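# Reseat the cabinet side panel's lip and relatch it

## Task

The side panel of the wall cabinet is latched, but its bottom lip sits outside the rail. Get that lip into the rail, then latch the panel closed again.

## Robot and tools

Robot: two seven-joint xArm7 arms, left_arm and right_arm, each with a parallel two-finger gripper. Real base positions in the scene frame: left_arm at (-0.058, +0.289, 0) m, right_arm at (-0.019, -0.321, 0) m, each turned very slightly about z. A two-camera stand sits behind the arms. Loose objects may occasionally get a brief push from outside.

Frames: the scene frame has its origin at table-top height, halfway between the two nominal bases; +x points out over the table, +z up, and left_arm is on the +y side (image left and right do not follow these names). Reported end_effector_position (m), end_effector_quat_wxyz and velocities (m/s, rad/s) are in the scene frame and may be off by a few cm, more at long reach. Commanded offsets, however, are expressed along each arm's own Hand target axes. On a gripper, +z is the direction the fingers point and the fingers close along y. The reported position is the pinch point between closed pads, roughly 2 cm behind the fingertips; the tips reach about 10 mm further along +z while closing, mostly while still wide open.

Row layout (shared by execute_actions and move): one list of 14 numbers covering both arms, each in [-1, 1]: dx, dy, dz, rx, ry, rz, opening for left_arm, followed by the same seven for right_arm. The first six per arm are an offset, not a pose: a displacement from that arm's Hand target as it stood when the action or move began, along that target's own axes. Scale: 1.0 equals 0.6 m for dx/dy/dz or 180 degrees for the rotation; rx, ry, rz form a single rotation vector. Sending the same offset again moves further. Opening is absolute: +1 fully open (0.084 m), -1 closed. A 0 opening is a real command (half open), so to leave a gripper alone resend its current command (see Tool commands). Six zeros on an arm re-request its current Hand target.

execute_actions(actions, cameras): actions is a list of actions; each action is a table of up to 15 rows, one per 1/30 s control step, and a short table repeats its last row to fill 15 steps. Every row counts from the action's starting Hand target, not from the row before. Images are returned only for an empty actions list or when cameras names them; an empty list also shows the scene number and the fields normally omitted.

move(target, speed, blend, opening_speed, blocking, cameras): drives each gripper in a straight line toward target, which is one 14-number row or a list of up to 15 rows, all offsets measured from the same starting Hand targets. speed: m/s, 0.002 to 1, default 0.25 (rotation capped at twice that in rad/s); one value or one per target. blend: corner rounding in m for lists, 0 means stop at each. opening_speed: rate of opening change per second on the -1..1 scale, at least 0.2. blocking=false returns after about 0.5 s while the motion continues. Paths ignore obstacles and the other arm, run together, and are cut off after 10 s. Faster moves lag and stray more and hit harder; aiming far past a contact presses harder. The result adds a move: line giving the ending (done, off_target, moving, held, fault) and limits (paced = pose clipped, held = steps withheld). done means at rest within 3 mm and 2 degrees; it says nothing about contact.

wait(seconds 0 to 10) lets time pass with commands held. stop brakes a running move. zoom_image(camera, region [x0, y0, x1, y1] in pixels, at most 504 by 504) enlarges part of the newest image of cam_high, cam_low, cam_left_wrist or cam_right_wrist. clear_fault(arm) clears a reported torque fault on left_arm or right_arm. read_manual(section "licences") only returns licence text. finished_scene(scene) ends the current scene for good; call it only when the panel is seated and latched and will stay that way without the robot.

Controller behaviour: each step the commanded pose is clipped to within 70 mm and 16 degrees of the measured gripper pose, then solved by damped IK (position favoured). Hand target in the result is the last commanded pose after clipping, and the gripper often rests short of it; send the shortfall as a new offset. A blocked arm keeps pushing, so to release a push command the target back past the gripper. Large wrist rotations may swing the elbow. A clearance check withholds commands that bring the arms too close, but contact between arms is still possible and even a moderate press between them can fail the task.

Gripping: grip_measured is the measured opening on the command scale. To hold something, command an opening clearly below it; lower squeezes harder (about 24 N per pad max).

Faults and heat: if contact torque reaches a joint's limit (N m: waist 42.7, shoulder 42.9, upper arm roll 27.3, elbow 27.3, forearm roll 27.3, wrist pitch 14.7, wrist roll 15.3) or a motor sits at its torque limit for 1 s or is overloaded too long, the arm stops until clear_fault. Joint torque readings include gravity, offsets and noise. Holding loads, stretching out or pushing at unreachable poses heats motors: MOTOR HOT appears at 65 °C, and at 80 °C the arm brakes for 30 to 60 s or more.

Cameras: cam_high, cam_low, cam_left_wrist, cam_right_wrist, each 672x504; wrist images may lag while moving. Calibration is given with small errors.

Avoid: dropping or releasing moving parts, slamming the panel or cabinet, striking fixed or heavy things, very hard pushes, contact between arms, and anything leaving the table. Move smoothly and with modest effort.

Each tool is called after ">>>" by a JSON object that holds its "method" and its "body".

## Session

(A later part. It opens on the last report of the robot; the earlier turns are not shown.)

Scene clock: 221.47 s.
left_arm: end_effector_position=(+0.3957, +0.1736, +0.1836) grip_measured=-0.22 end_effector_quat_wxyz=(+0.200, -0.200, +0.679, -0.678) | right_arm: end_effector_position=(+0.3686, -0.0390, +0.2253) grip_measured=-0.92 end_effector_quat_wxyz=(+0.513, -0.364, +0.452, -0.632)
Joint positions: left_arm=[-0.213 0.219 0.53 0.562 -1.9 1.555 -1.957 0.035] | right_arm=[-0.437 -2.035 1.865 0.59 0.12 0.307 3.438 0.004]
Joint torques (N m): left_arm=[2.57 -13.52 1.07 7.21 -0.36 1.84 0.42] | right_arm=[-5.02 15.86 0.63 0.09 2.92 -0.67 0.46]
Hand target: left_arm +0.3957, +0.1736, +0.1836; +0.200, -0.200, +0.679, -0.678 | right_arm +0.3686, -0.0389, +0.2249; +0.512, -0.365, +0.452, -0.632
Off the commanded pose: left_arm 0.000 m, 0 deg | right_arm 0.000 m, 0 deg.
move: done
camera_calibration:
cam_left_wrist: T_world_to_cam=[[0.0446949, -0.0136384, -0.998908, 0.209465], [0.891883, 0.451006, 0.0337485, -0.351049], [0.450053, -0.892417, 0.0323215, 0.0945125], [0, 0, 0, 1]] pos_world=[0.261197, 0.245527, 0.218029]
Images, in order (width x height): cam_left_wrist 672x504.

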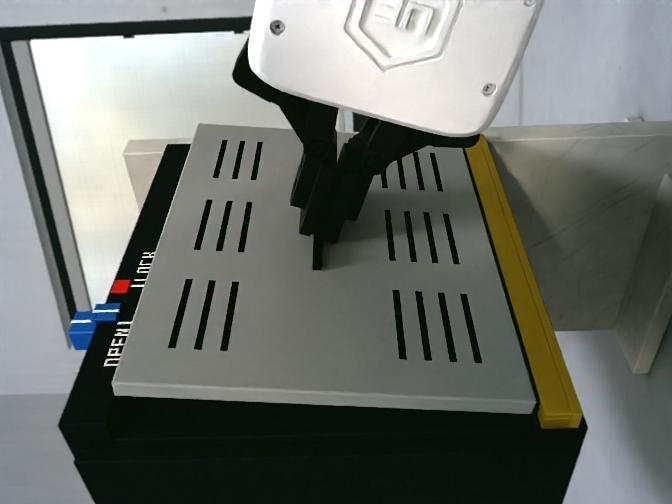

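>>> {"method": "move", "body": {"target": [[0,0,0,0,0,0,-0.2,0.0018,0,0,0,0,0,-1],[0,0,0,0,0,0,-0.2,0.0018,-0.0015,0.0187,-0.0389,0,0,-1]], "speed": 0.03, "cameras": ["cam_left_wrist"]}}

>>> {"method": "zoom_image", "body": {"camera": "cam_left_wrist", "region": [460, 340, 630, 450]}}

>>> {"method": "zoom_image", "body": {"camera": "cam_left_wrist", "region": [430, 110, 530, 200]}}

Scene clock: 232.00 s.
left_arm: end_effector_position=(+0.3957, +0.1736, +0.1836) grip_measured=-0.22 end_effector_quat_wxyz=(+0.200, -0.200, +0.679, -0.678) | right_arm: end_effector_position=(+0.3785, -0.0421, +0.2294) grip_measured=-0.92 end_effector_quat_wxyz=(+0.489, -0.395, +0.490, -0.604)
Joint positions: left_arm=[-0.213 0.219 0.53 0.562 -1.9 1.555 -1.957 0.035] | right_arm=[-0.508 -1.897 1.788 0.558 0.117 0.204 3.344 0.004]
Joint torques (N m): left_arm=[2.56 -13.04 1 7.27 0.09 1.97 0.4] | right_arm=[-4.83 18.41 -4.53 -4.03 -0.04 -0.13 -0.46]
Hand target: left_arm +0.3957, +0.1736, +0.1836; +0.200, -0.200, +0.679, -0.678 | right_arm +0.3785, -0.0421, +0.2294; +0.489, -0.395, +0.490, -0.604
Off the commanded pose: left_arm 0.000 m, 0 deg | right_arm 0.000 m, 0 deg.
move: done
camera_calibration:
cam_left_wrist: T_world_to_cam=[[0.0446949, -0.0136384, -0.998908, 0.209465], [0.891883, 0.451006, 0.0337485, -0.351049], [0.450053, -0.892417, 0.0323215, 0.0945125], [0, 0, 0, 1]] pos_world=[0.261197, 0.245527, 0.218029]
Images, in order (width x height): cam_left_wrist 672x504.

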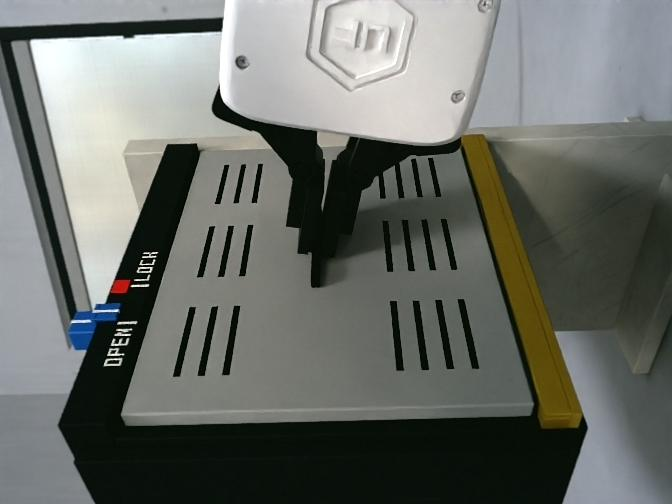

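Scaled by 2.965 from the camera's 672x504 image, which has a finer 960x720 frame.

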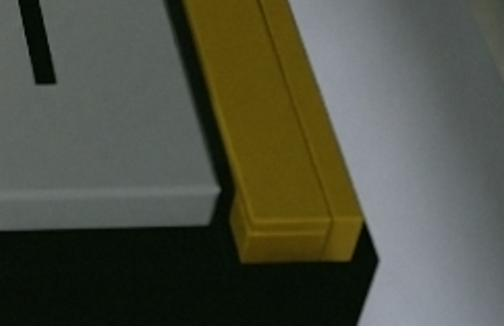

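Scaled by 5.040 from the camera's 672x504 image, which has a finer 960x720 frame.

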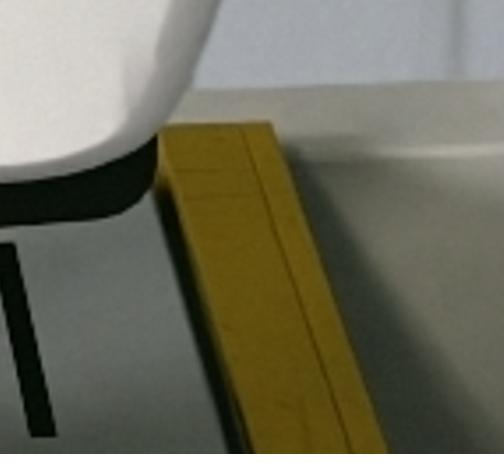

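>>> {"method": "move", "body": {"target": [0,0,0,0,0,0,-0.2,0,0.0045,0.0132,-0.0311,0,0,-1], "speed": 0.03, "cameras": ["cam_left_wrist"]}}

>>> {"method": "zoom_image", "body": {"camera": "cam_left_wrist", "region": [460, 340, 630, 450]}}

>>> {"method": "zoom_image", "body": {"camera": "cam_left_wrist", "region": [50, 250, 250, 450]}}

Scene clock: 238.57 s.
left_arm: end_effector_position=(+0.3957, +0.1736, +0.1836) grip_measured=-0.22 end_effector_quat_wxyz=(+0.200, -0.200, +0.679, -0.678) | right_arm: end_effector_position=(+0.3662, -0.0261, +0.2310) grip_measured=-0.92 end_effector_quat_wxyz=(+0.496, -0.412, +0.491, -0.585)
Joint positions: left_arm=[-0.213 0.219 0.53 0.562 -1.9 1.555 -1.957 0.035] | right_arm=[-0.473 -1.859 1.769 0.549 0.114 0.189 3.321 0.003]
Joint torques (N m): left_arm=[2.14 -13.42 0.98 7.3 -0.25 1.8 0.58] | right_arm=[9.87 14.99 -10.14 11.36 1.55 -5.54 -0.13]
Hand target: left_arm +0.3957, +0.1736, +0.1836; +0.200, -0.200, +0.679, -0.678 | right_arm +0.3662, -0.0261, +0.2310; +0.496, -0.412, +0.491, -0.585 (not the last commanded pose)
Tool commands: left_gripper/opening=-0.2 right_gripper/opening=-1.0
Off the commanded pose: left_arm 0.000 m, 0 deg | right_arm 0.027 m, 5 deg.
TORQUE FAULT: the external load on joint 1 (waist) of the right arm reached its load limit, and that arm stopped. The contact can be on any part of that arm beyond that joint, not only on its tool. A torque fault puts only its own arm into a fault stop. That arm's remaining commands of this call were not run. The hold on joint 1 (waist) of that arm was moved back by the arm itself, up to 3 degrees, as the stop began. That arm is still stopped at the end of this call. While its stop runs, that arm, its gripper or tool too, takes no new command.
CLEAR FAULT: the right arm stays stopped (state 4) until you call clear_fault(arm="right_arm").
End effector pose when the fault began: right_arm: position (+0.3802, -0.0414, +0.2292), quat_wxyz (+0.484, -0.404, +0.499, -0.595)
Joint positions when the fault began: right_arm=[-0.523 -1.858 1.77 0.553 0.114 0.181 3.321 0.004]
move: fault (right_arm)
camera_calibration:
cam_left_wrist: T_world_to_cam=[[0.0446949, -0.0136384, -0.998908, 0.209465], [0.891883, 0.451006, 0.0337485, -0.351049], [0.450053, -0.892417, 0.0323215, 0.0945125], [0, 0, 0, 1]] pos_world=[0.261197, 0.245527, 0.218029]
Images, in order (width x height): cam_left_wrist 672x504.

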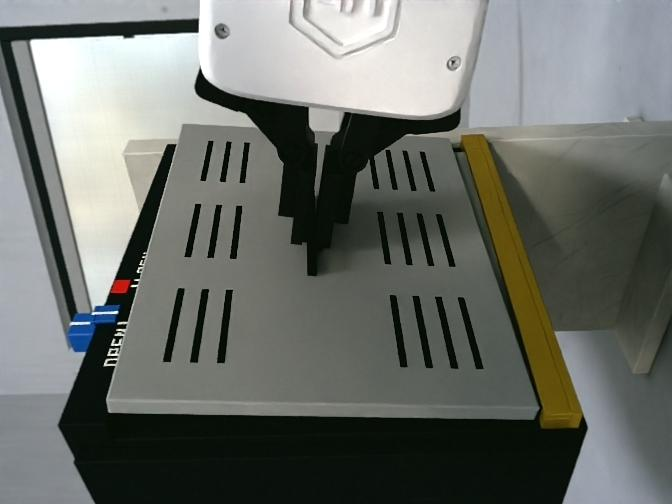

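Scaled by 2.965 from the camera's 672x504 image, which has a finer 960x720 frame.

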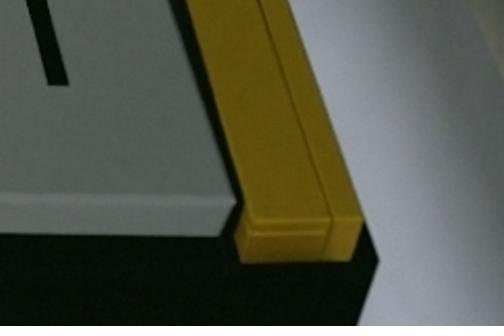

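Scaled by 2.520 from the camera's 672x504 image, which has a finer 960x720 frame.

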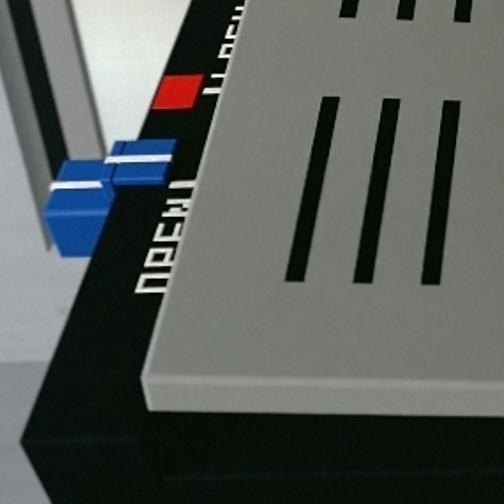

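>>> {"method": "clear_fault", "body": {"arm": "right_arm", "cameras": ["cam_high","cam_low"]}}

>>> {"method": "zoom_image", "body": {"camera": "cam_low", "region": [180, 120, 480, 420]}}

Scene clock: 244.20 s.
left_arm: end_effector_position=(+0.3957, +0.1736, +0.1836) grip_measured=-0.22 end_effector_quat_wxyz=(+0.200, -0.200, +0.679, -0.678) | right_arm: end_effector_position=(+0.3662, -0.0261, +0.2310) grip_measured=-0.92 end_effector_quat_wxyz=(+0.496, -0.412, +0.491, -0.585)
Joint positions: left_arm=[-0.213 0.219 0.53 0.562 -1.9 1.555 -1.957 0.035] | right_arm=[-0.473 -1.859 1.769 0.549 0.114 0.189 3.321 0.003]
Joint torques (N m): left_arm=[2.86 -13.52 1.19 7.28 -0.25 1.9 0.57] | right_arm=[10.15 14.99 -9.89 11.2 1.67 -5.52 -0.07]
Hand target: left_arm +0.3957, +0.1736, +0.1836; +0.200, -0.200, +0.679, -0.678 | right_arm +0.3662, -0.0261, +0.2310; +0.496, -0.412, +0.491, -0.585 (not the last commanded pose)
Tool commands: left_gripper/opening=-0.2 right_gripper/opening=-1.0
Off the commanded pose: left_arm 0.000 m, 0 deg | right_arm 0.027 m, 5 deg.
TORQUE FAULT, CONTINUED: the right arm's stop, for the torque fault of joint 1 (waist) that an earlier result reported, is over. The call counts as one of the actions that you can send in this scene. The hold on joint 1 (waist) of that arm was moved back by the arm itself, up to 3 degrees, as the stop began. That arm's target is now where it stood when the stop ended, not its last command. That arm's gripper keeps its grip as last carried out, and that arm accepts commands again: back off and push less far.
CLEAR FAULT: your call cleared the right arm's torque fault. If a joint's load stays at its limit, that arm stops again at once.
Images, in order (width x height): cam_high 672x504, cam_low 672x504.

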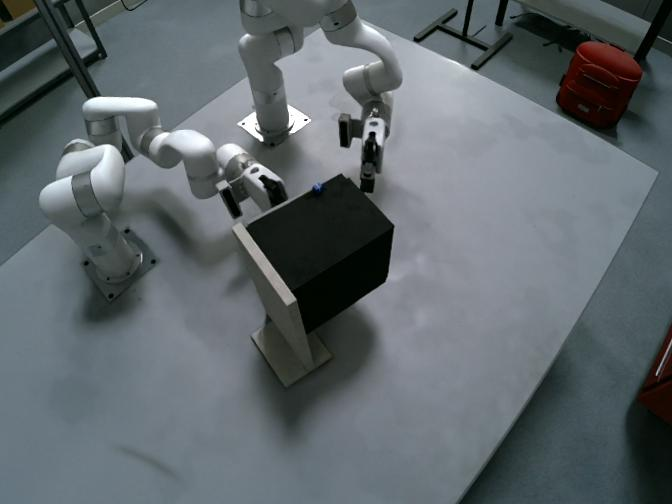

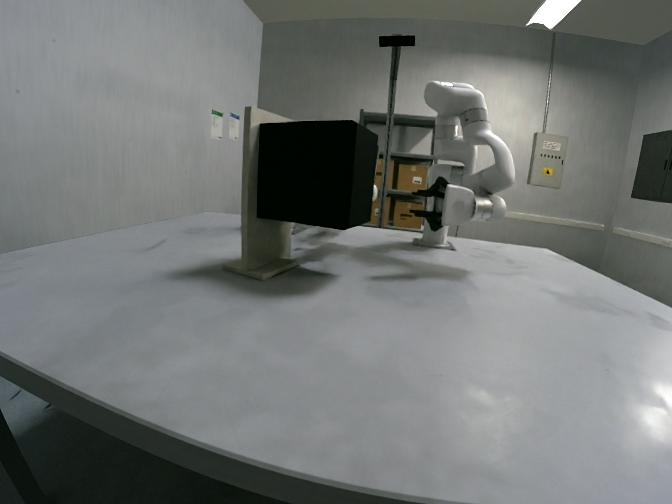

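Scaled by 1.680 from the camera's 672x504 image, which has a finer 960x720 frame.

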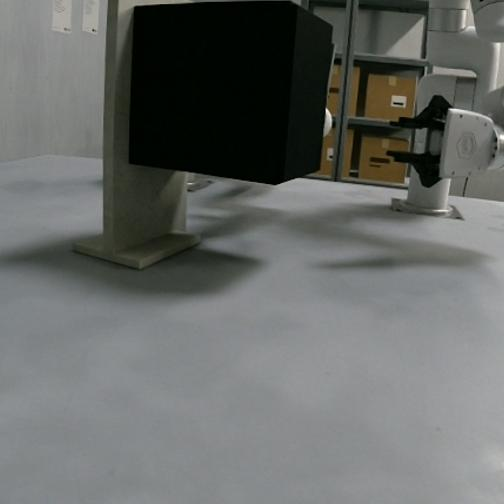

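>>> {"method": "move", "body": {"target": [0,0,0,0,0,0,-0.2,0.0248,-0.0057,0.0057,0.0483,0.0126,-0.0045,-1], "speed": 0.04, "cameras": ["cam_left_wrist"]}}

>>> {"method": "zoom_image", "body": {"camera": "cam_left_wrist", "region": [460, 340, 630, 450]}}

>>> {"method": "zoom_image", "body": {"camera": "cam_left_wrist", "region": [430, 110, 530, 200]}}

Scene clock: 260.63 s.
left_arm: end_effector_position=(+0.3957, +0.1736, +0.1836) grip_measured=-0.22 end_effector_quat_wxyz=(+0.200, -0.200, +0.679, -0.678) | right_arm: end_effector_position=(+0.3664, -0.0411, +0.2349) grip_measured=-0.92 end_effector_quat_wxyz=(+0.512, -0.365, +0.452, -0.632)
Joint positions: left_arm=[-0.213 0.219 0.53 0.562 -1.9 1.555 -1.957 0.035] | right_arm=[-0.433 -2.025 1.847 0.569 0.117 0.292 3.418 0.003]
Joint torques (N m): left_arm=[2.58 -13.87 1.03 7.17 -0.15 1.81 0.57] | right_arm=[-3.91 6.24 -11.85 -12.88 -0.02 3.79 0.01]
Hand target: left_arm +0.3957, +0.1736, +0.1836; +0.200, -0.200, +0.679, -0.678 | right_arm +0.3664, -0.0412, +0.2349; +0.512, -0.365, +0.452, -0.633
Off the commanded pose: left_arm 0.000 m, 0 deg | right_arm 0.000 m, 0 deg.
move: done
camera_calibration:
cam_left_wrist: T_world_to_cam=[[0.0446949, -0.0136384, -0.998908, 0.209465], [0.891883, 0.451006, 0.0337485, -0.351049], [0.450053, -0.892417, 0.0323215, 0.0945125], [0, 0, 0, 1]] pos_world=[0.261197, 0.245527, 0.218029]
Images, in order (width x height): cam_left_wrist 672x504.

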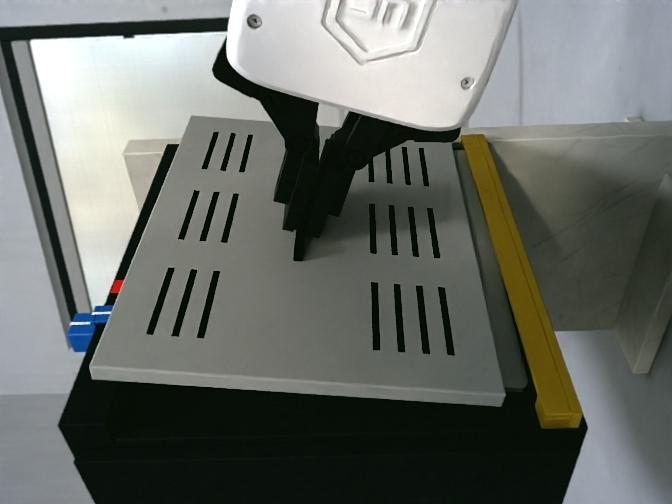

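Scaled by 2.965 from the camera's 672x504 image, which has a finer 960x720 frame.

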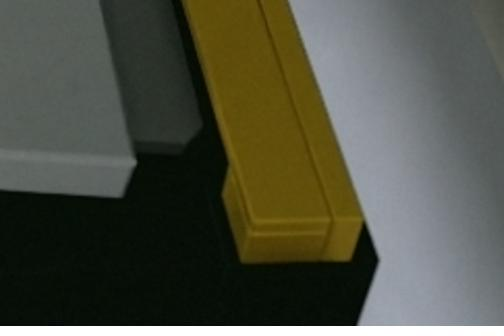

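Scaled by 5.040 from the camera's 672x504 image, which has a finer 960x720 frame.

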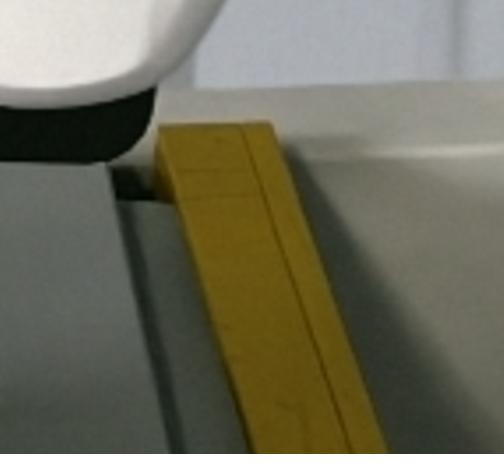

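>>> {"method": "move", "body": {"target": [0,0,0,0,0,0,-0.2,0,-0.0158,-0.0052,0,0,0,-1], "speed": 0.04, "cameras": ["cam_left_wrist","cam_right_wrist"]}}

>>> {"method": "zoom_image", "body": {"camera": "cam_left_wrist", "region": [430, 110, 600, 450]}}

Scene clock: 268.00 s.
left_arm: end_effector_position=(+0.3957, +0.1736, +0.1836) grip_measured=-0.22 end_effector_quat_wxyz=(+0.200, -0.200, +0.679, -0.678) | right_arm: end_effector_position=(+0.3606, -0.0400, +0.2428) grip_measured=-0.93 end_effector_quat_wxyz=(+0.512, -0.365, +0.452, -0.633)
Joint positions: left_arm=[-0.213 0.219 0.53 0.562 -1.9 1.555 -1.957 0.035] | right_arm=[-0.417 -2.013 1.83 0.556 0.11 0.297 3.4 0.003]
Joint torques (N m): left_arm=[2.65 -13.5 1.05 7.39 -0.1 1.83 0.65] | right_arm=[1.58 10.38 -15.52 -8.21 0.17 1.46 -0.42]
Hand target: left_arm +0.3957, +0.1736, +0.1836; +0.200, -0.200, +0.679, -0.678 | right_arm +0.3605, -0.0400, +0.2429; +0.512, -0.365, +0.452, -0.633
Off the commanded pose: left_arm 0.000 m, 0 deg | right_arm 0.000 m, 0 deg.
move: done
camera_calibration:
cam_left_wrist: T_world_to_cam=[[0.0446949, -0.0136384, -0.998908, 0.209465], [0.891883, 0.451006, 0.0337485, -0.351049], [0.450053, -0.892417, 0.0323215, 0.0945125], [0, 0, 0, 1]] pos_world=[0.261197, 0.245527, 0.218029]
cam_right_wrist: T_world_to_cam=[[0.355628, -0.0614551, -0.932605, 0.13401], [0.321895, 0.944841, 0.0604859, -0.00585281], [0.877447, -0.321711, 0.355794, -0.292256], [0, 0, 0, 1]] pos_world=[0.210665, -0.0802564, 0.229315]
Images, in order (width x height): cam_left_wrist 672x504, cam_right_wrist 672x504.

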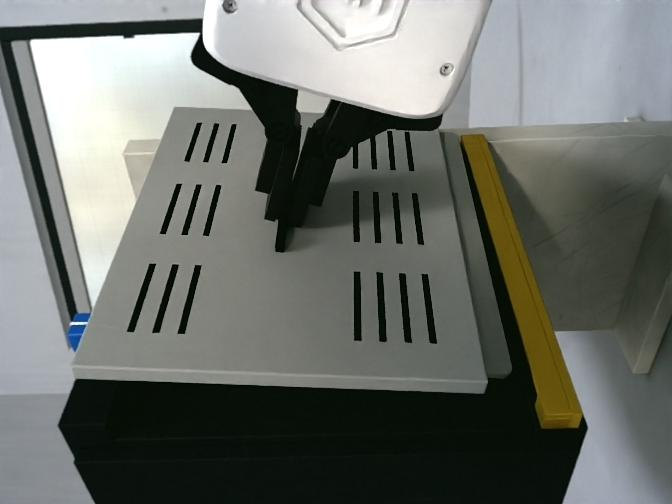

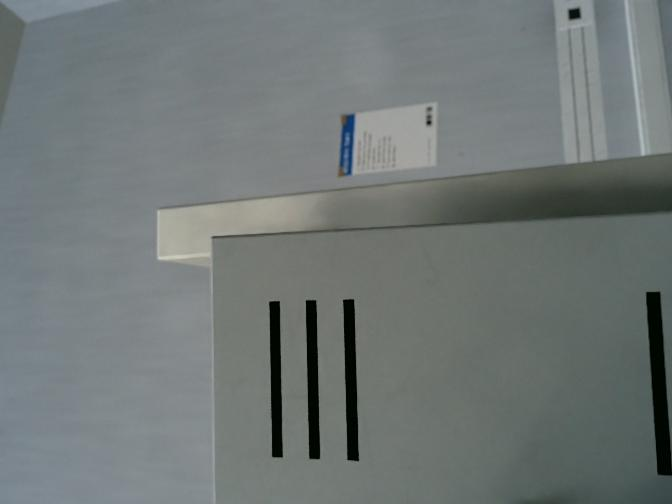

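Scaled by 1.482 from the camera's 672x504 image, which has a finer 960x720 frame.

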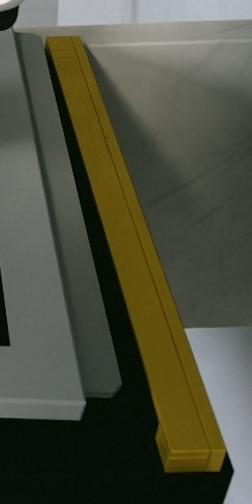

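>>> {"method": "move", "body": {"target": [0,0,0,0,0,0,-0.2,-0.0117,0,0,0,-0.021,0.0072,-1], "speed": 0.06, "cameras": ["cam_left_wrist","cam_right_wrist"]}}

>>> {"method": "zoom_image", "body": {"camera": "cam_left_wrist", "region": [430, 110, 600, 450]}}

Scene clock: 311.93 s.
left_arm: end_effector_position=(+0.3957, +0.1736, +0.1836) grip_measured=-0.22 end_effector_quat_wxyz=(+0.200, -0.200, +0.679, -0.678) | right_arm: end_effector_position=(+0.3620, -0.0331, +0.2429) grip_measured=-0.93 end_effector_quat_wxyz=(+0.534, -0.380, +0.439, -0.614)
Joint positions: left_arm=[-0.213 0.219 0.53 0.562 -1.9 1.555 -1.957 0.035] | right_arm=[-0.413 -2.034 1.841 0.528 0.123 0.205 3.424 0.003]
Joint torques (N m): left_arm=[2.27 -13.46 1.13 7.16 -0.31 1.99 0.62] | right_arm=[1.63 6.8 -13.67 -8.27 2.72 0.3 0.1]
Hand target: left_arm +0.3957, +0.1736, +0.1836; +0.200, -0.200, +0.679, -0.678 | right_arm +0.3620, -0.0331, +0.2429; +0.534, -0.380, +0.439, -0.614
Off the commanded pose: left_arm 0.000 m, 0 deg | right_arm 0.000 m, 0 deg.
move: done
camera_calibration:
cam_left_wrist: T_world_to_cam=[[0.0446949, -0.0136384, -0.998908, 0.209465], [0.891883, 0.451006, 0.0337485, -0.351049], [0.450053, -0.892417, 0.0323215, 0.0945125], [0, 0, 0, 1]] pos_world=[0.261197, 0.245527, 0.218029]
cam_right_wrist: T_world_to_cam=[[0.359127, -0.0365593, -0.932572, 0.133577], [0.255299, 0.964968, 0.0604846, 0.0120289], [0.897692, -0.259806, 0.35588, -0.296652], [0, 0, 0, 1]] pos_world=[0.21526, -0.0837962, 0.229415]
Images, in order (width x height): cam_left_wrist 672x504, cam_right_wrist 672x504.

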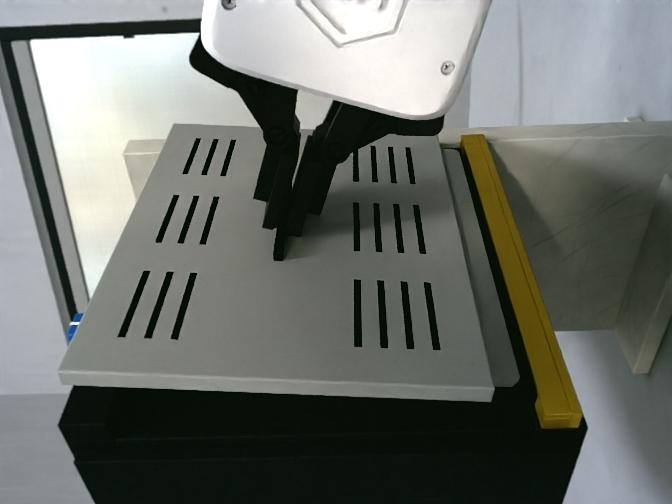

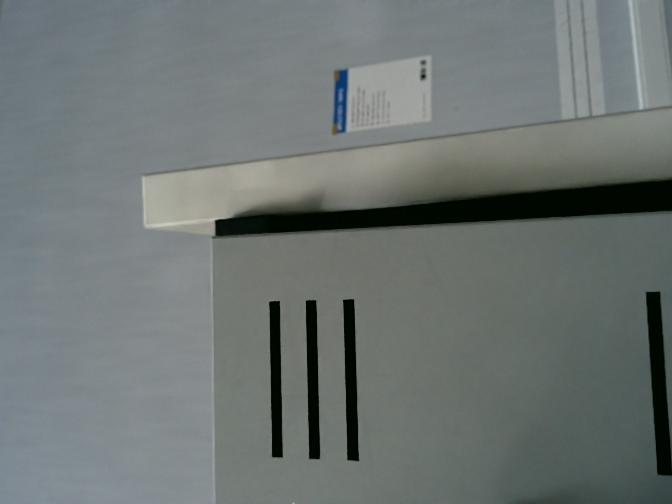

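Scaled by 1.482 from the camera's 672x504 image, which has a finer 960x720 frame.

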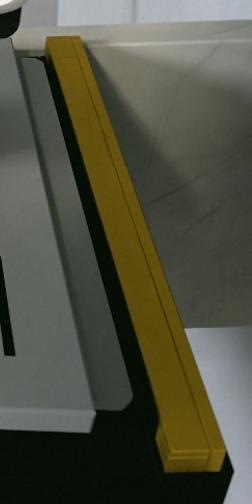

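>>> {"method": "move", "body": {"target": [0,0,0,0,0,0,-0.2,0.0013,0.0135,0.0065,0,0,0,-1], "speed": 0.05, "cameras": ["cam_left_wrist"]}}

>>> {"method": "zoom_image", "body": {"camera": "cam_left_wrist", "region": [460, 340, 630, 450]}}

>>> {"method": "zoom_image", "body": {"camera": "cam_left_wrist", "region": [430, 110, 530, 200]}}

Scene clock: 365.90 s.
left_arm: end_effector_position=(+0.3957, +0.1736, +0.1836) grip_measured=-0.22 end_effector_quat_wxyz=(+0.200, -0.200, +0.679, -0.678) | right_arm: end_effector_position=(+0.3681, -0.0348, +0.2365) grip_measured=-0.93 end_effector_quat_wxyz=(+0.534, -0.380, +0.439, -0.614)
Joint positions: left_arm=[-0.213 0.219 0.53 0.562 -1.9 1.555 -1.957 0.035] | right_arm=[-0.43 -2.046 1.855 0.539 0.13 0.197 3.44 0.003]
Joint torques (N m): left_arm=[2.6 -13.77 1.11 7.23 -0.02 1.88 0.55] | right_arm=[-2.18 7.12 -13.47 -7.5 2.87 0.44 0.14]
Hand target: left_arm +0.3957, +0.1736, +0.1836; +0.200, -0.200, +0.679, -0.678 | right_arm +0.3681, -0.0348, +0.2365; +0.534, -0.380, +0.439, -0.614
Off the commanded pose: left_arm 0.000 m, 0 deg | right_arm 0.000 m, 0 deg.
move: done
camera_calibration:
cam_left_wrist: T_world_to_cam=[[0.0446949, -0.0136384, -0.998908, 0.209465], [0.891883, 0.451006, 0.0337485, -0.351049], [0.450053, -0.892417, 0.0323215, 0.0945125], [0, 0, 0, 1]] pos_world=[0.261197, 0.245527, 0.218029]
Images, in order (width x height): cam_left_wrist 672x504.

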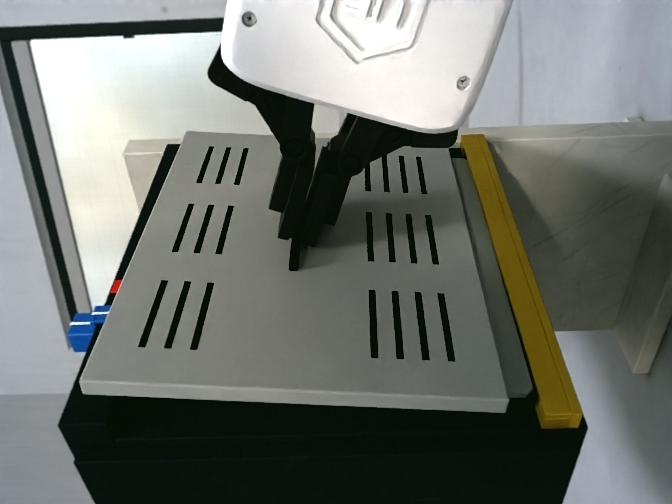

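Scaled by 2.965 from the camera's 672x504 image, which has a finer 960x720 frame.

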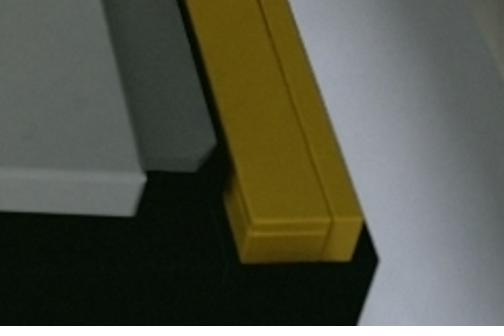

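Scaled by 5.040 from the camera's 672x504 image, which has a finer 960x720 frame.

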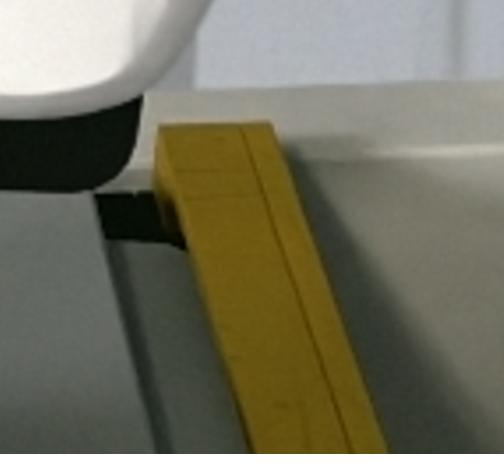

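>>> {"method": "move", "body": {"target": [0,0,0,0,0,0,-0.2,-0.0003,0.0157,-0.0047,0,-0.0007,-0.0021,-1], "speed": 0.02, "cameras": ["cam_left_wrist"]}}

>>> {"method": "zoom_image", "body": {"camera": "cam_left_wrist", "region": [460, 340, 630, 450]}}

>>> {"method": "zoom_image", "body": {"camera": "cam_left_wrist", "region": [430, 110, 530, 200]}}

Scene clock: 381.57 s.
left_arm: end_effector_position=(+0.3957, +0.1736, +0.1836) grip_measured=-0.22 end_effector_quat_wxyz=(+0.200, -0.200, +0.679, -0.678) | right_arm: end_effector_position=(+0.3686, -0.0353, +0.2273) grip_measured=-0.93 end_effector_quat_wxyz=(+0.532, -0.382, +0.437, -0.616)
Joint positions: left_arm=[-0.213 0.219 0.53 0.562 -1.9 1.555 -1.957 0.035] | right_arm=[-0.421 -2.056 1.881 0.548 0.133 0.21 3.455 0.003]
Joint torques (N m): left_arm=[2.51 -13.47 1.11 7.39 -0.16 1.82 0.56] | right_arm=[3.72 21.29 4.97 10.97 2 -5.69 0.49]
Hand target: left_arm +0.3957, +0.1736, +0.1836; +0.200, -0.200, +0.679, -0.678 | right_arm +0.3686, -0.0346, +0.2266; +0.533, -0.382, +0.437, -0.616
Off the commanded pose: left_arm 0.000 m, 0 deg | right_arm 0.001 m, 0 deg.
move: done
camera_calibration:
cam_left_wrist: T_world_to_cam=[[0.0446949, -0.0136384, -0.998908, 0.209465], [0.891883, 0.451006, 0.0337485, -0.351049], [0.450053, -0.892417, 0.0323215, 0.0945125], [0, 0, 0, 1]] pos_world=[0.261197, 0.245527, 0.218029]
Images, in order (width x height): cam_left_wrist 672x504.

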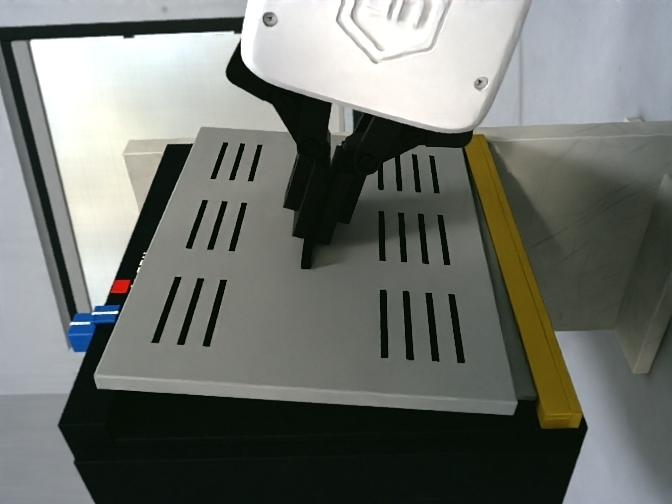

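Scaled by 2.965 from the camera's 672x504 image, which has a finer 960x720 frame.

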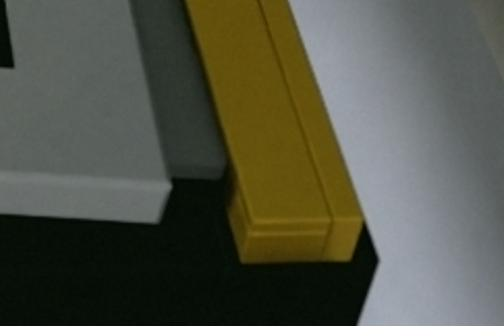

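Scaled by 5.040 from the camera's 672x504 image, which has a finer 960x720 frame.

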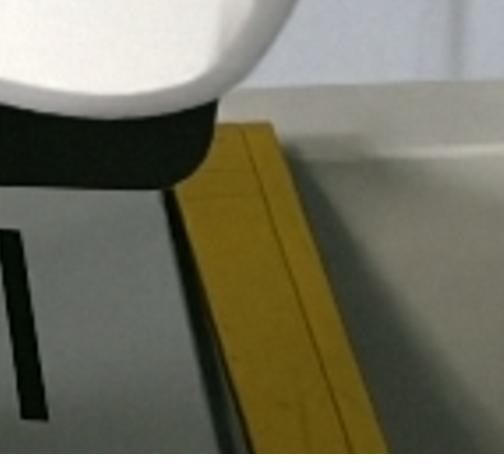

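>>> {"method": "move", "body": {"target": [0,0,0,0,0,0,-0.2,0.0045,-0.0145,0.005,0,0,0,-1], "speed": 0.04, "cameras": ["cam_left_wrist"]}}

>>> {"method": "zoom_image", "body": {"camera": "cam_left_wrist", "region": [460, 340, 630, 450]}}

>>> {"method": "zoom_image", "body": {"camera": "cam_left_wrist", "region": [430, 110, 530, 200]}}

Scene clock: 389.40 s.
left_arm: end_effector_position=(+0.3957, +0.1736, +0.1836) grip_measured=-0.22 end_effector_quat_wxyz=(+0.200, -0.200, +0.679, -0.678) | right_arm: end_effector_position=(+0.3682, -0.0372, +0.2358) grip_measured=-0.93 end_effector_quat_wxyz=(+0.533, -0.382, +0.437, -0.616)
Joint positions: left_arm=[-0.213 0.219 0.53 0.562 -1.9 1.555 -1.957 0.035] | right_arm=[-0.426 -2.047 1.861 0.531 0.129 0.19 3.44 0.003]
Joint torques (N m): left_arm=[2.67 -13.48 1.19 7.17 -0.22 1.75 0.69] | right_arm=[-1.8 9.97 -15.18 -8.34 0.59 0.53 -0.54]
Hand target: left_arm +0.3957, +0.1736, +0.1836; +0.200, -0.200, +0.679, -0.678 | right_arm +0.3682, -0.0373, +0.2359; +0.533, -0.382, +0.437, -0.616
Off the commanded pose: left_arm 0.000 m, 0 deg | right_arm 0.000 m, 0 deg.
move: done
camera_calibration:
cam_left_wrist: T_world_to_cam=[[0.0446949, -0.0136384, -0.998908, 0.209465], [0.891883, 0.451006, 0.0337485, -0.351049], [0.450053, -0.892417, 0.0323215, 0.0945125], [0, 0, 0, 1]] pos_world=[0.261197, 0.245527, 0.218029]
Images, in order (width x height): cam_left_wrist 672x504.

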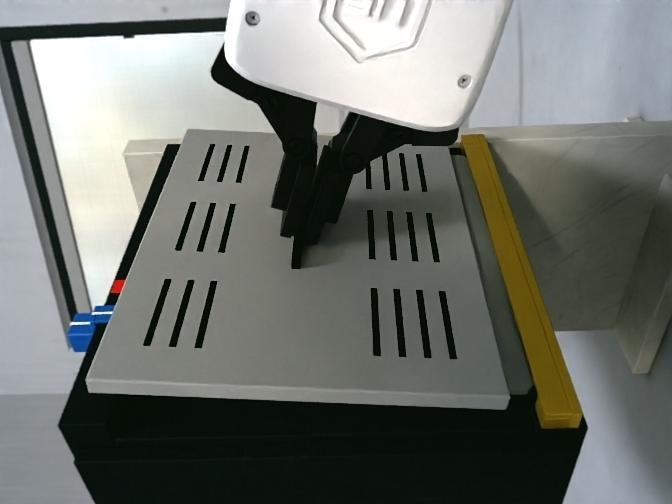

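Scaled by 2.965 from the camera's 672x504 image, which has a finer 960x720 frame.

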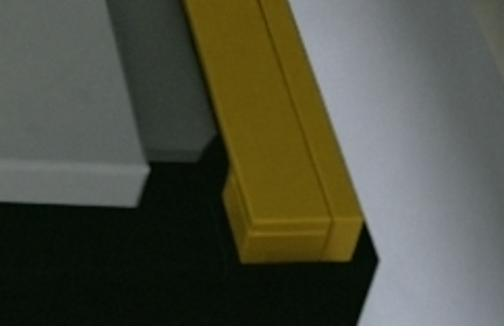

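Scaled by 5.040 from the camera's 672x504 image, which has a finer 960x720 frame.

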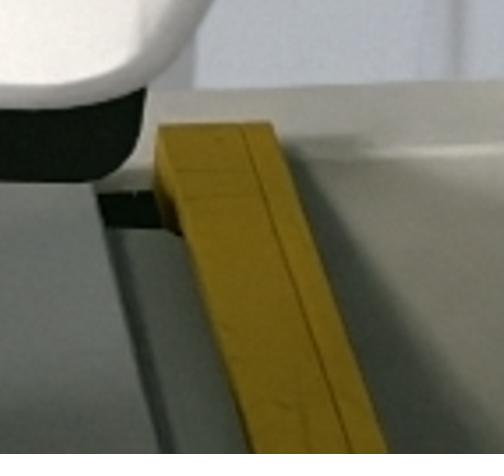

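>>> {"method": "wait", "body": {"seconds": 0, "cameras": ["cam_right_wrist"]}}

>>> {"method": "zoom_image", "body": {"camera": "cam_right_wrist", "region": [170, 120, 670, 500]}}

Scene clock: 403.03 s.
left_arm: end_effector_position=(+0.3957, +0.1736, +0.1836) grip_measured=-0.22 end_effector_quat_wxyz=(+0.200, -0.200, +0.679, -0.678) | right_arm: end_effector_position=(+0.3682, -0.0373, +0.2359) grip_measured=-0.93 end_effector_quat_wxyz=(+0.533, -0.382, +0.437, -0.616)
Joint positions: left_arm=[-0.213 0.219 0.53 0.562 -1.9 1.555 -1.957 0.035] | right_arm=[-0.426 -2.047 1.861 0.531 0.129 0.19 3.439 0.003]
Joint torques (N m): left_arm=[2.63 -13.66 1.06 7.12 -0.32 1.84 0.59] | right_arm=[-1.76 9.96 -14.2 -7.83 0.5 1.04 -0.55]
Hand target: left_arm +0.3957, +0.1736, +0.1836; +0.200, -0.200, +0.679, -0.678 | right_arm +0.3682, -0.0373, +0.2359; +0.533, -0.382, +0.437, -0.616
Tool commands: left_gripper/opening=-0.2 right_gripper/opening=-1.0
Off the commanded pose: left_arm 0.000 m, 0 deg | right_arm 0.000 m, 0 deg.
camera_calibration:
cam_right_wrist: T_world_to_cam=[[0.358272, -0.0430219, -0.932626, 0.124766], [0.25534, 0.965367, 0.0535576, 0.0164594], [0.898022, -0.257325, 0.356849, -0.301066], [0, 0, 0, 1]] pos_world=[0.221461, -0.0879933, 0.222913]
Images, in order (width x height): cam_right_wrist 672x504.

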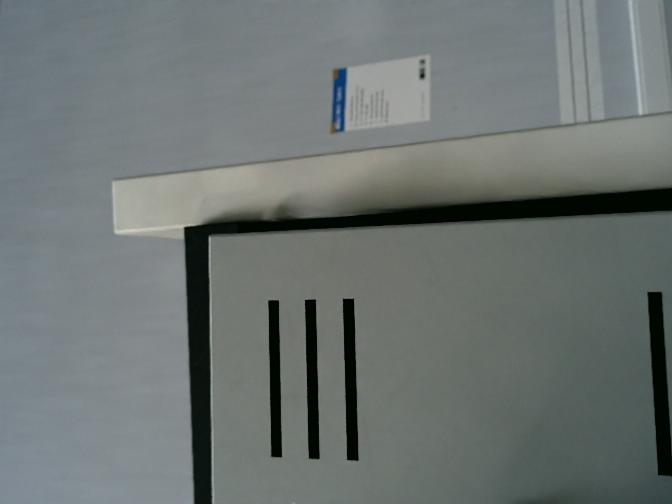

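Scaled by 1.008 from the camera's 672x504 image, which has a finer 960x720 frame.

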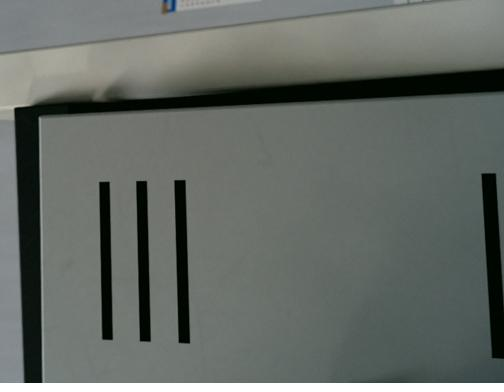

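>>> {"method": "move", "body": {"target": [[0,0,0,0,0,0,-0.2,-0.0043,0,0,0,-0.0018,-0.0053,-1],[0,0,0,0,0,0,-0.2,-0.0043,0.0134,-0.0046,0,-0.0018,-0.0053,-1]], "speed": 0.02, "cameras": ["cam_left_wrist"]}}

>>> {"method": "zoom_image", "body": {"camera": "cam_left_wrist", "region": [460, 340, 630, 450]}}

>>> {"method": "zoom_image", "body": {"camera": "cam_left_wrist", "region": [430, 110, 530, 200]}}

Scene clock: 442.20 s.
left_arm: end_effector_position=(+0.3957, +0.1736, +0.1836) grip_measured=-0.22 end_effector_quat_wxyz=(+0.200, -0.200, +0.679, -0.678) | right_arm: end_effector_position=(+0.3686, -0.0348, +0.2274) grip_measured=-0.93 end_effector_quat_wxyz=(+0.529, -0.388, +0.433, -0.619)
Joint positions: left_arm=[-0.213 0.219 0.53 0.562 -1.9 1.555 -1.957 0.035] | right_arm=[-0.421 -2.054 1.88 0.543 0.125 0.199 3.444 0.003]
Joint torques (N m): left_arm=[2.46 -13.76 1.18 6.97 -0.07 1.88 0.54] | right_arm=[1.91 6.51 -13.29 -7.77 2.7 1.55 0.2]
Hand target: left_arm +0.3957, +0.1736, +0.1836; +0.200, -0.200, +0.679, -0.678 | right_arm +0.3686, -0.0348, +0.2274; +0.529, -0.388, +0.433, -0.619
Off the commanded pose: left_arm 0.000 m, 0 deg | right_arm 0.000 m, 0 deg.
move: done
camera_calibration:
cam_left_wrist: T_world_to_cam=[[0.0446949, -0.0136384, -0.998908, 0.209465], [0.891883, 0.451006, 0.0337485, -0.351049], [0.450053, -0.892417, 0.0323215, 0.0945125], [0, 0, 0, 1]] pos_world=[0.261197, 0.245527, 0.218029]
Images, in order (width x height): cam_left_wrist 672x504.

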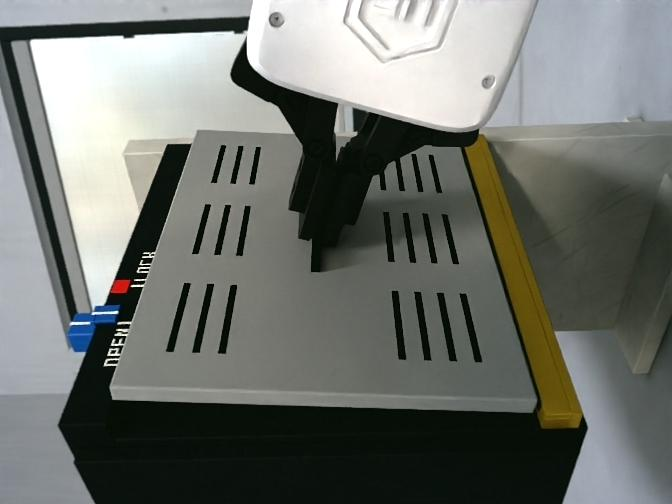

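Scaled by 2.965 from the camera's 672x504 image, which has a finer 960x720 frame.

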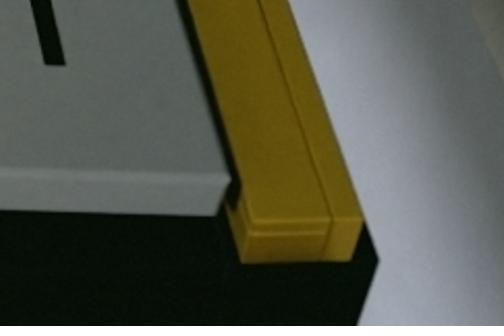

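Scaled by 5.040 from the camera's 672x504 image, which has a finer 960x720 frame.

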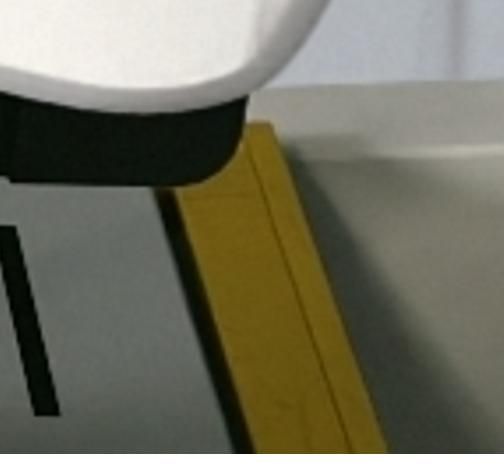

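>>> {"method": "move", "body": {"target": [[0,0,0,0,0,0,-0.2,0,0.0004,0.0185,-0.0389,0.0004,0.001,-1],[0,0,0,0,0,0,-0.2,0,0.0012,0.0262,-0.0556,0.0004,0.001,-1]], "speed": 0.03, "blend": [0.003,0], "cameras": ["cam_left_wrist"]}}

>>> {"method": "zoom_image", "body": {"camera": "cam_left_wrist", "region": [460, 340, 630, 450]}}

>>> {"method": "zoom_image", "body": {"camera": "cam_left_wrist", "region": [60, 110, 260, 440]}}

Scene clock: 457.53 s.
left_arm: end_effector_position=(+0.3957, +0.1736, +0.1836) grip_measured=-0.22 end_effector_quat_wxyz=(+0.200, -0.200, +0.679, -0.678) | right_arm: end_effector_position=(+0.3655, -0.0154, +0.2313) grip_measured=-1.00 end_effector_quat_wxyz=(+0.513, -0.439, +0.469, -0.569)
Joint positions: left_arm=[-0.213 0.219 0.53 0.562 -1.9 1.555 -1.957 0.035] | right_arm=[-0.472 -1.868 1.771 0.517 0.106 0.073 3.324 0]
Joint torques (N m): left_arm=[2.59 -13.9 1.33 7.18 -0.06 1.89 0.58] | right_arm=[1.51 9.73 -14.87 -4.39 2.46 -0.1 -0.22]
Hand target: left_arm +0.3957, +0.1736, +0.1836; +0.200, -0.200, +0.679, -0.678 | right_arm +0.3655, -0.0154, +0.2313; +0.513, -0.439, +0.469, -0.569 (not the last commanded pose)
Tool commands: left_gripper/opening=-0.2 right_gripper/opening=-1.0
Off the commanded pose: left_arm 0.000 m, 0 deg | right_arm 0.028 m, 3 deg.
TORQUE FAULT: the external load on joint 1 (waist) of the right arm reached its load limit, and that arm stopped. The contact can be on any part of that arm beyond that joint, not only on its tool. A torque fault puts only its own arm into a fault stop. That arm's remaining commands of this call were not run. The hold on joint 1 (waist) of that arm was moved back by the arm itself, up to 3 degrees, as the stop began. That arm is still stopped at the end of this call. While its stop runs, that arm, its gripper or tool too, takes no new command.
CLEAR FAULT: the right arm stays stopped (state 4) until you call clear_fault(arm="right_arm").
End effector pose when the fault began: right_arm: position (+0.3808, -0.0354, +0.2314), quat_wxyz (+0.499, -0.427, +0.479, -0.582)
Joint positions when the fault began: right_arm=[-0.524 -1.868 1.771 0.517 0.106 0.072 3.324 0.003]
move: fault (right_arm); path passed 1 of 2 targets
camera_calibration:
cam_left_wrist: T_world_to_cam=[[0.0446949, -0.0136384, -0.998908, 0.209465], [0.891883, 0.451006, 0.0337485, -0.351049], [0.450053, -0.892417, 0.0323215, 0.0945125], [0, 0, 0, 1]] pos_world=[0.261197, 0.245527, 0.218029]
Images, in order (width x height): cam_left_wrist 672x504.

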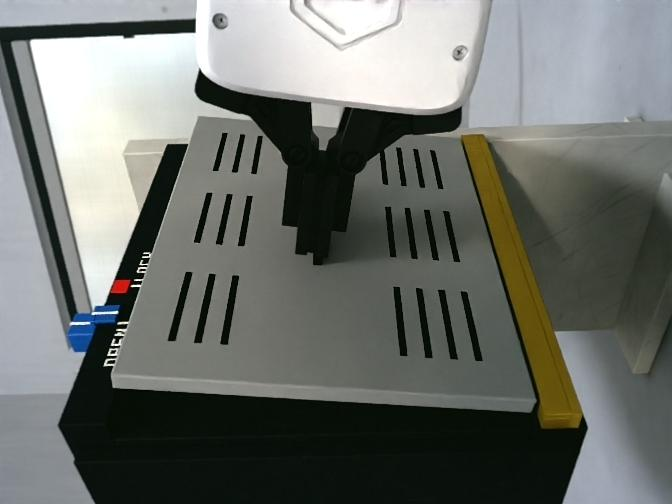

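Scaled by 2.965 from the camera's 672x504 image, which has a finer 960x720 frame.

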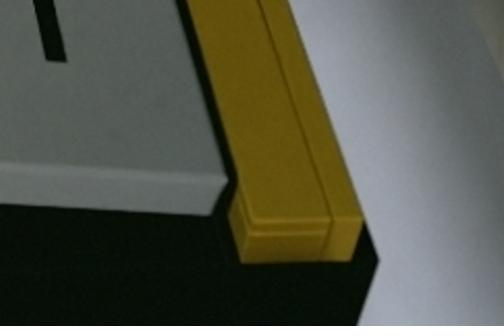

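Scaled by 1.527 from the camera's 672x504 image, which has a finer 960x720 frame.

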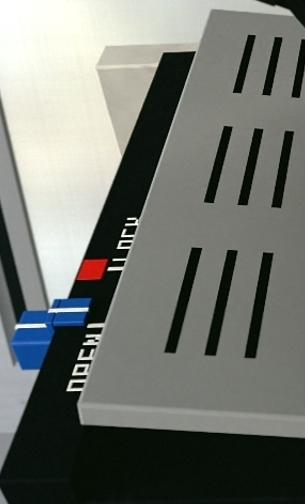

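>>> {"method": "clear_fault", "body": {"arm": "right_arm", "cameras": ["cam_right_wrist","cam_left_wrist"]}}

>>> {"method": "zoom_image", "body": {"camera": "cam_left_wrist", "region": [240, 120, 420, 290]}}

Scene clock: 469.33 s.
left_arm: end_effector_position=(+0.3957, +0.1736, +0.1836) grip_measured=-0.22 end_effector_quat_wxyz=(+0.200, -0.200, +0.679, -0.678) | right_arm: end_effector_position=(+0.3655, -0.0153, +0.2313) grip_measured=-1.00 end_effector_quat_wxyz=(+0.513, -0.439, +0.468, -0.569)
Joint positions: left_arm=[-0.213 0.219 0.53 0.562 -1.9 1.555 -1.957 0.035] | right_arm=[-0.472 -1.868 1.771 0.517 0.106 0.073 3.324 0]
Joint torques (N m): left_arm=[2.89 -13.62 1.08 7.11 -0.23 1.83 0.48] | right_arm=[1.33 9.91 -14.97 -4.39 2.36 -0.04 -0.11]
Hand target: left_arm +0.3957, +0.1736, +0.1836; +0.200, -0.200, +0.679, -0.678 | right_arm +0.3655, -0.0153, +0.2313; +0.513, -0.439, +0.468, -0.569 (not the last commanded pose)
Tool commands: left_gripper/opening=-0.2 right_gripper/opening=-1.0
Off the commanded pose: left_arm 0.000 m, 0 deg | right_arm 0.028 m, 3 deg.
TORQUE FAULT, CONTINUED: the right arm's stop, for the torque fault of joint 1 (waist) that an earlier result reported, is over. The call counts as one of the actions that you can send in this scene. The hold on joint 1 (waist) of that arm was moved back by the arm itself, up to 3 degrees, as the stop began. That arm's target is now where it stood when the stop ended, not its last command. That arm's gripper keeps its grip as last carried out, and that arm accepts commands again: back off and push less far.
CLEAR FAULT: your call cleared the right arm's torque fault. If a joint's load stays at its limit, that arm stops again at once.
camera_calibration:
cam_left_wrist: T_world_to_cam=[[0.0446949, -0.0136384, -0.998908, 0.209465], [0.891883, 0.451006, 0.0337485, -0.351049], [0.450053, -0.892417, 0.0323215, 0.0945125], [0, 0, 0, 1]] pos_world=[0.261197, 0.245527, 0.218029]
cam_right_wrist: T_world_to_cam=[[0.211101, -0.0248117, -0.977149, 0.186733], [0.21103, 0.977259, 0.0207761, 0.0200736], [0.954412, -0.210594, 0.211537, -0.27762], [0, 0, 0, 1]] pos_world=[0.221308, -0.073449, 0.240776]
Images, in order (width x height): cam_left_wrist 672x504, cam_right_wrist 672x504.

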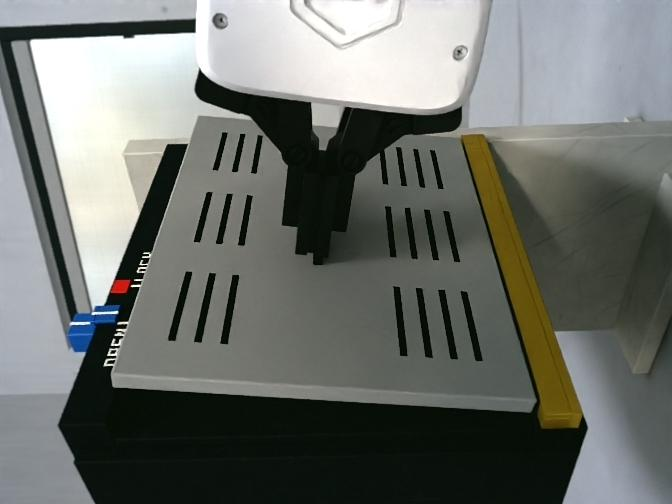

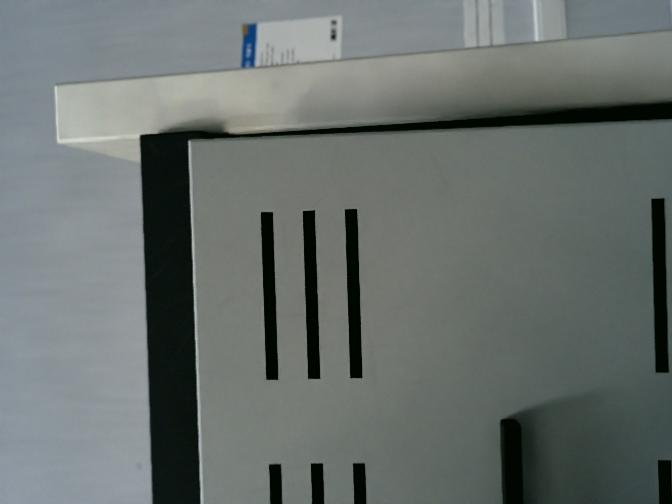

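Scaled by 2.800 from the camera's 672x504 image, which has a finer 960x720 frame.

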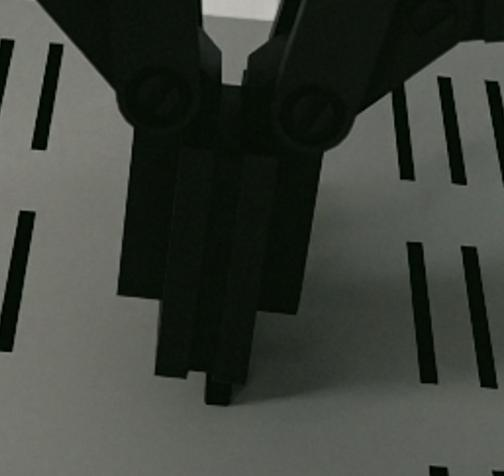

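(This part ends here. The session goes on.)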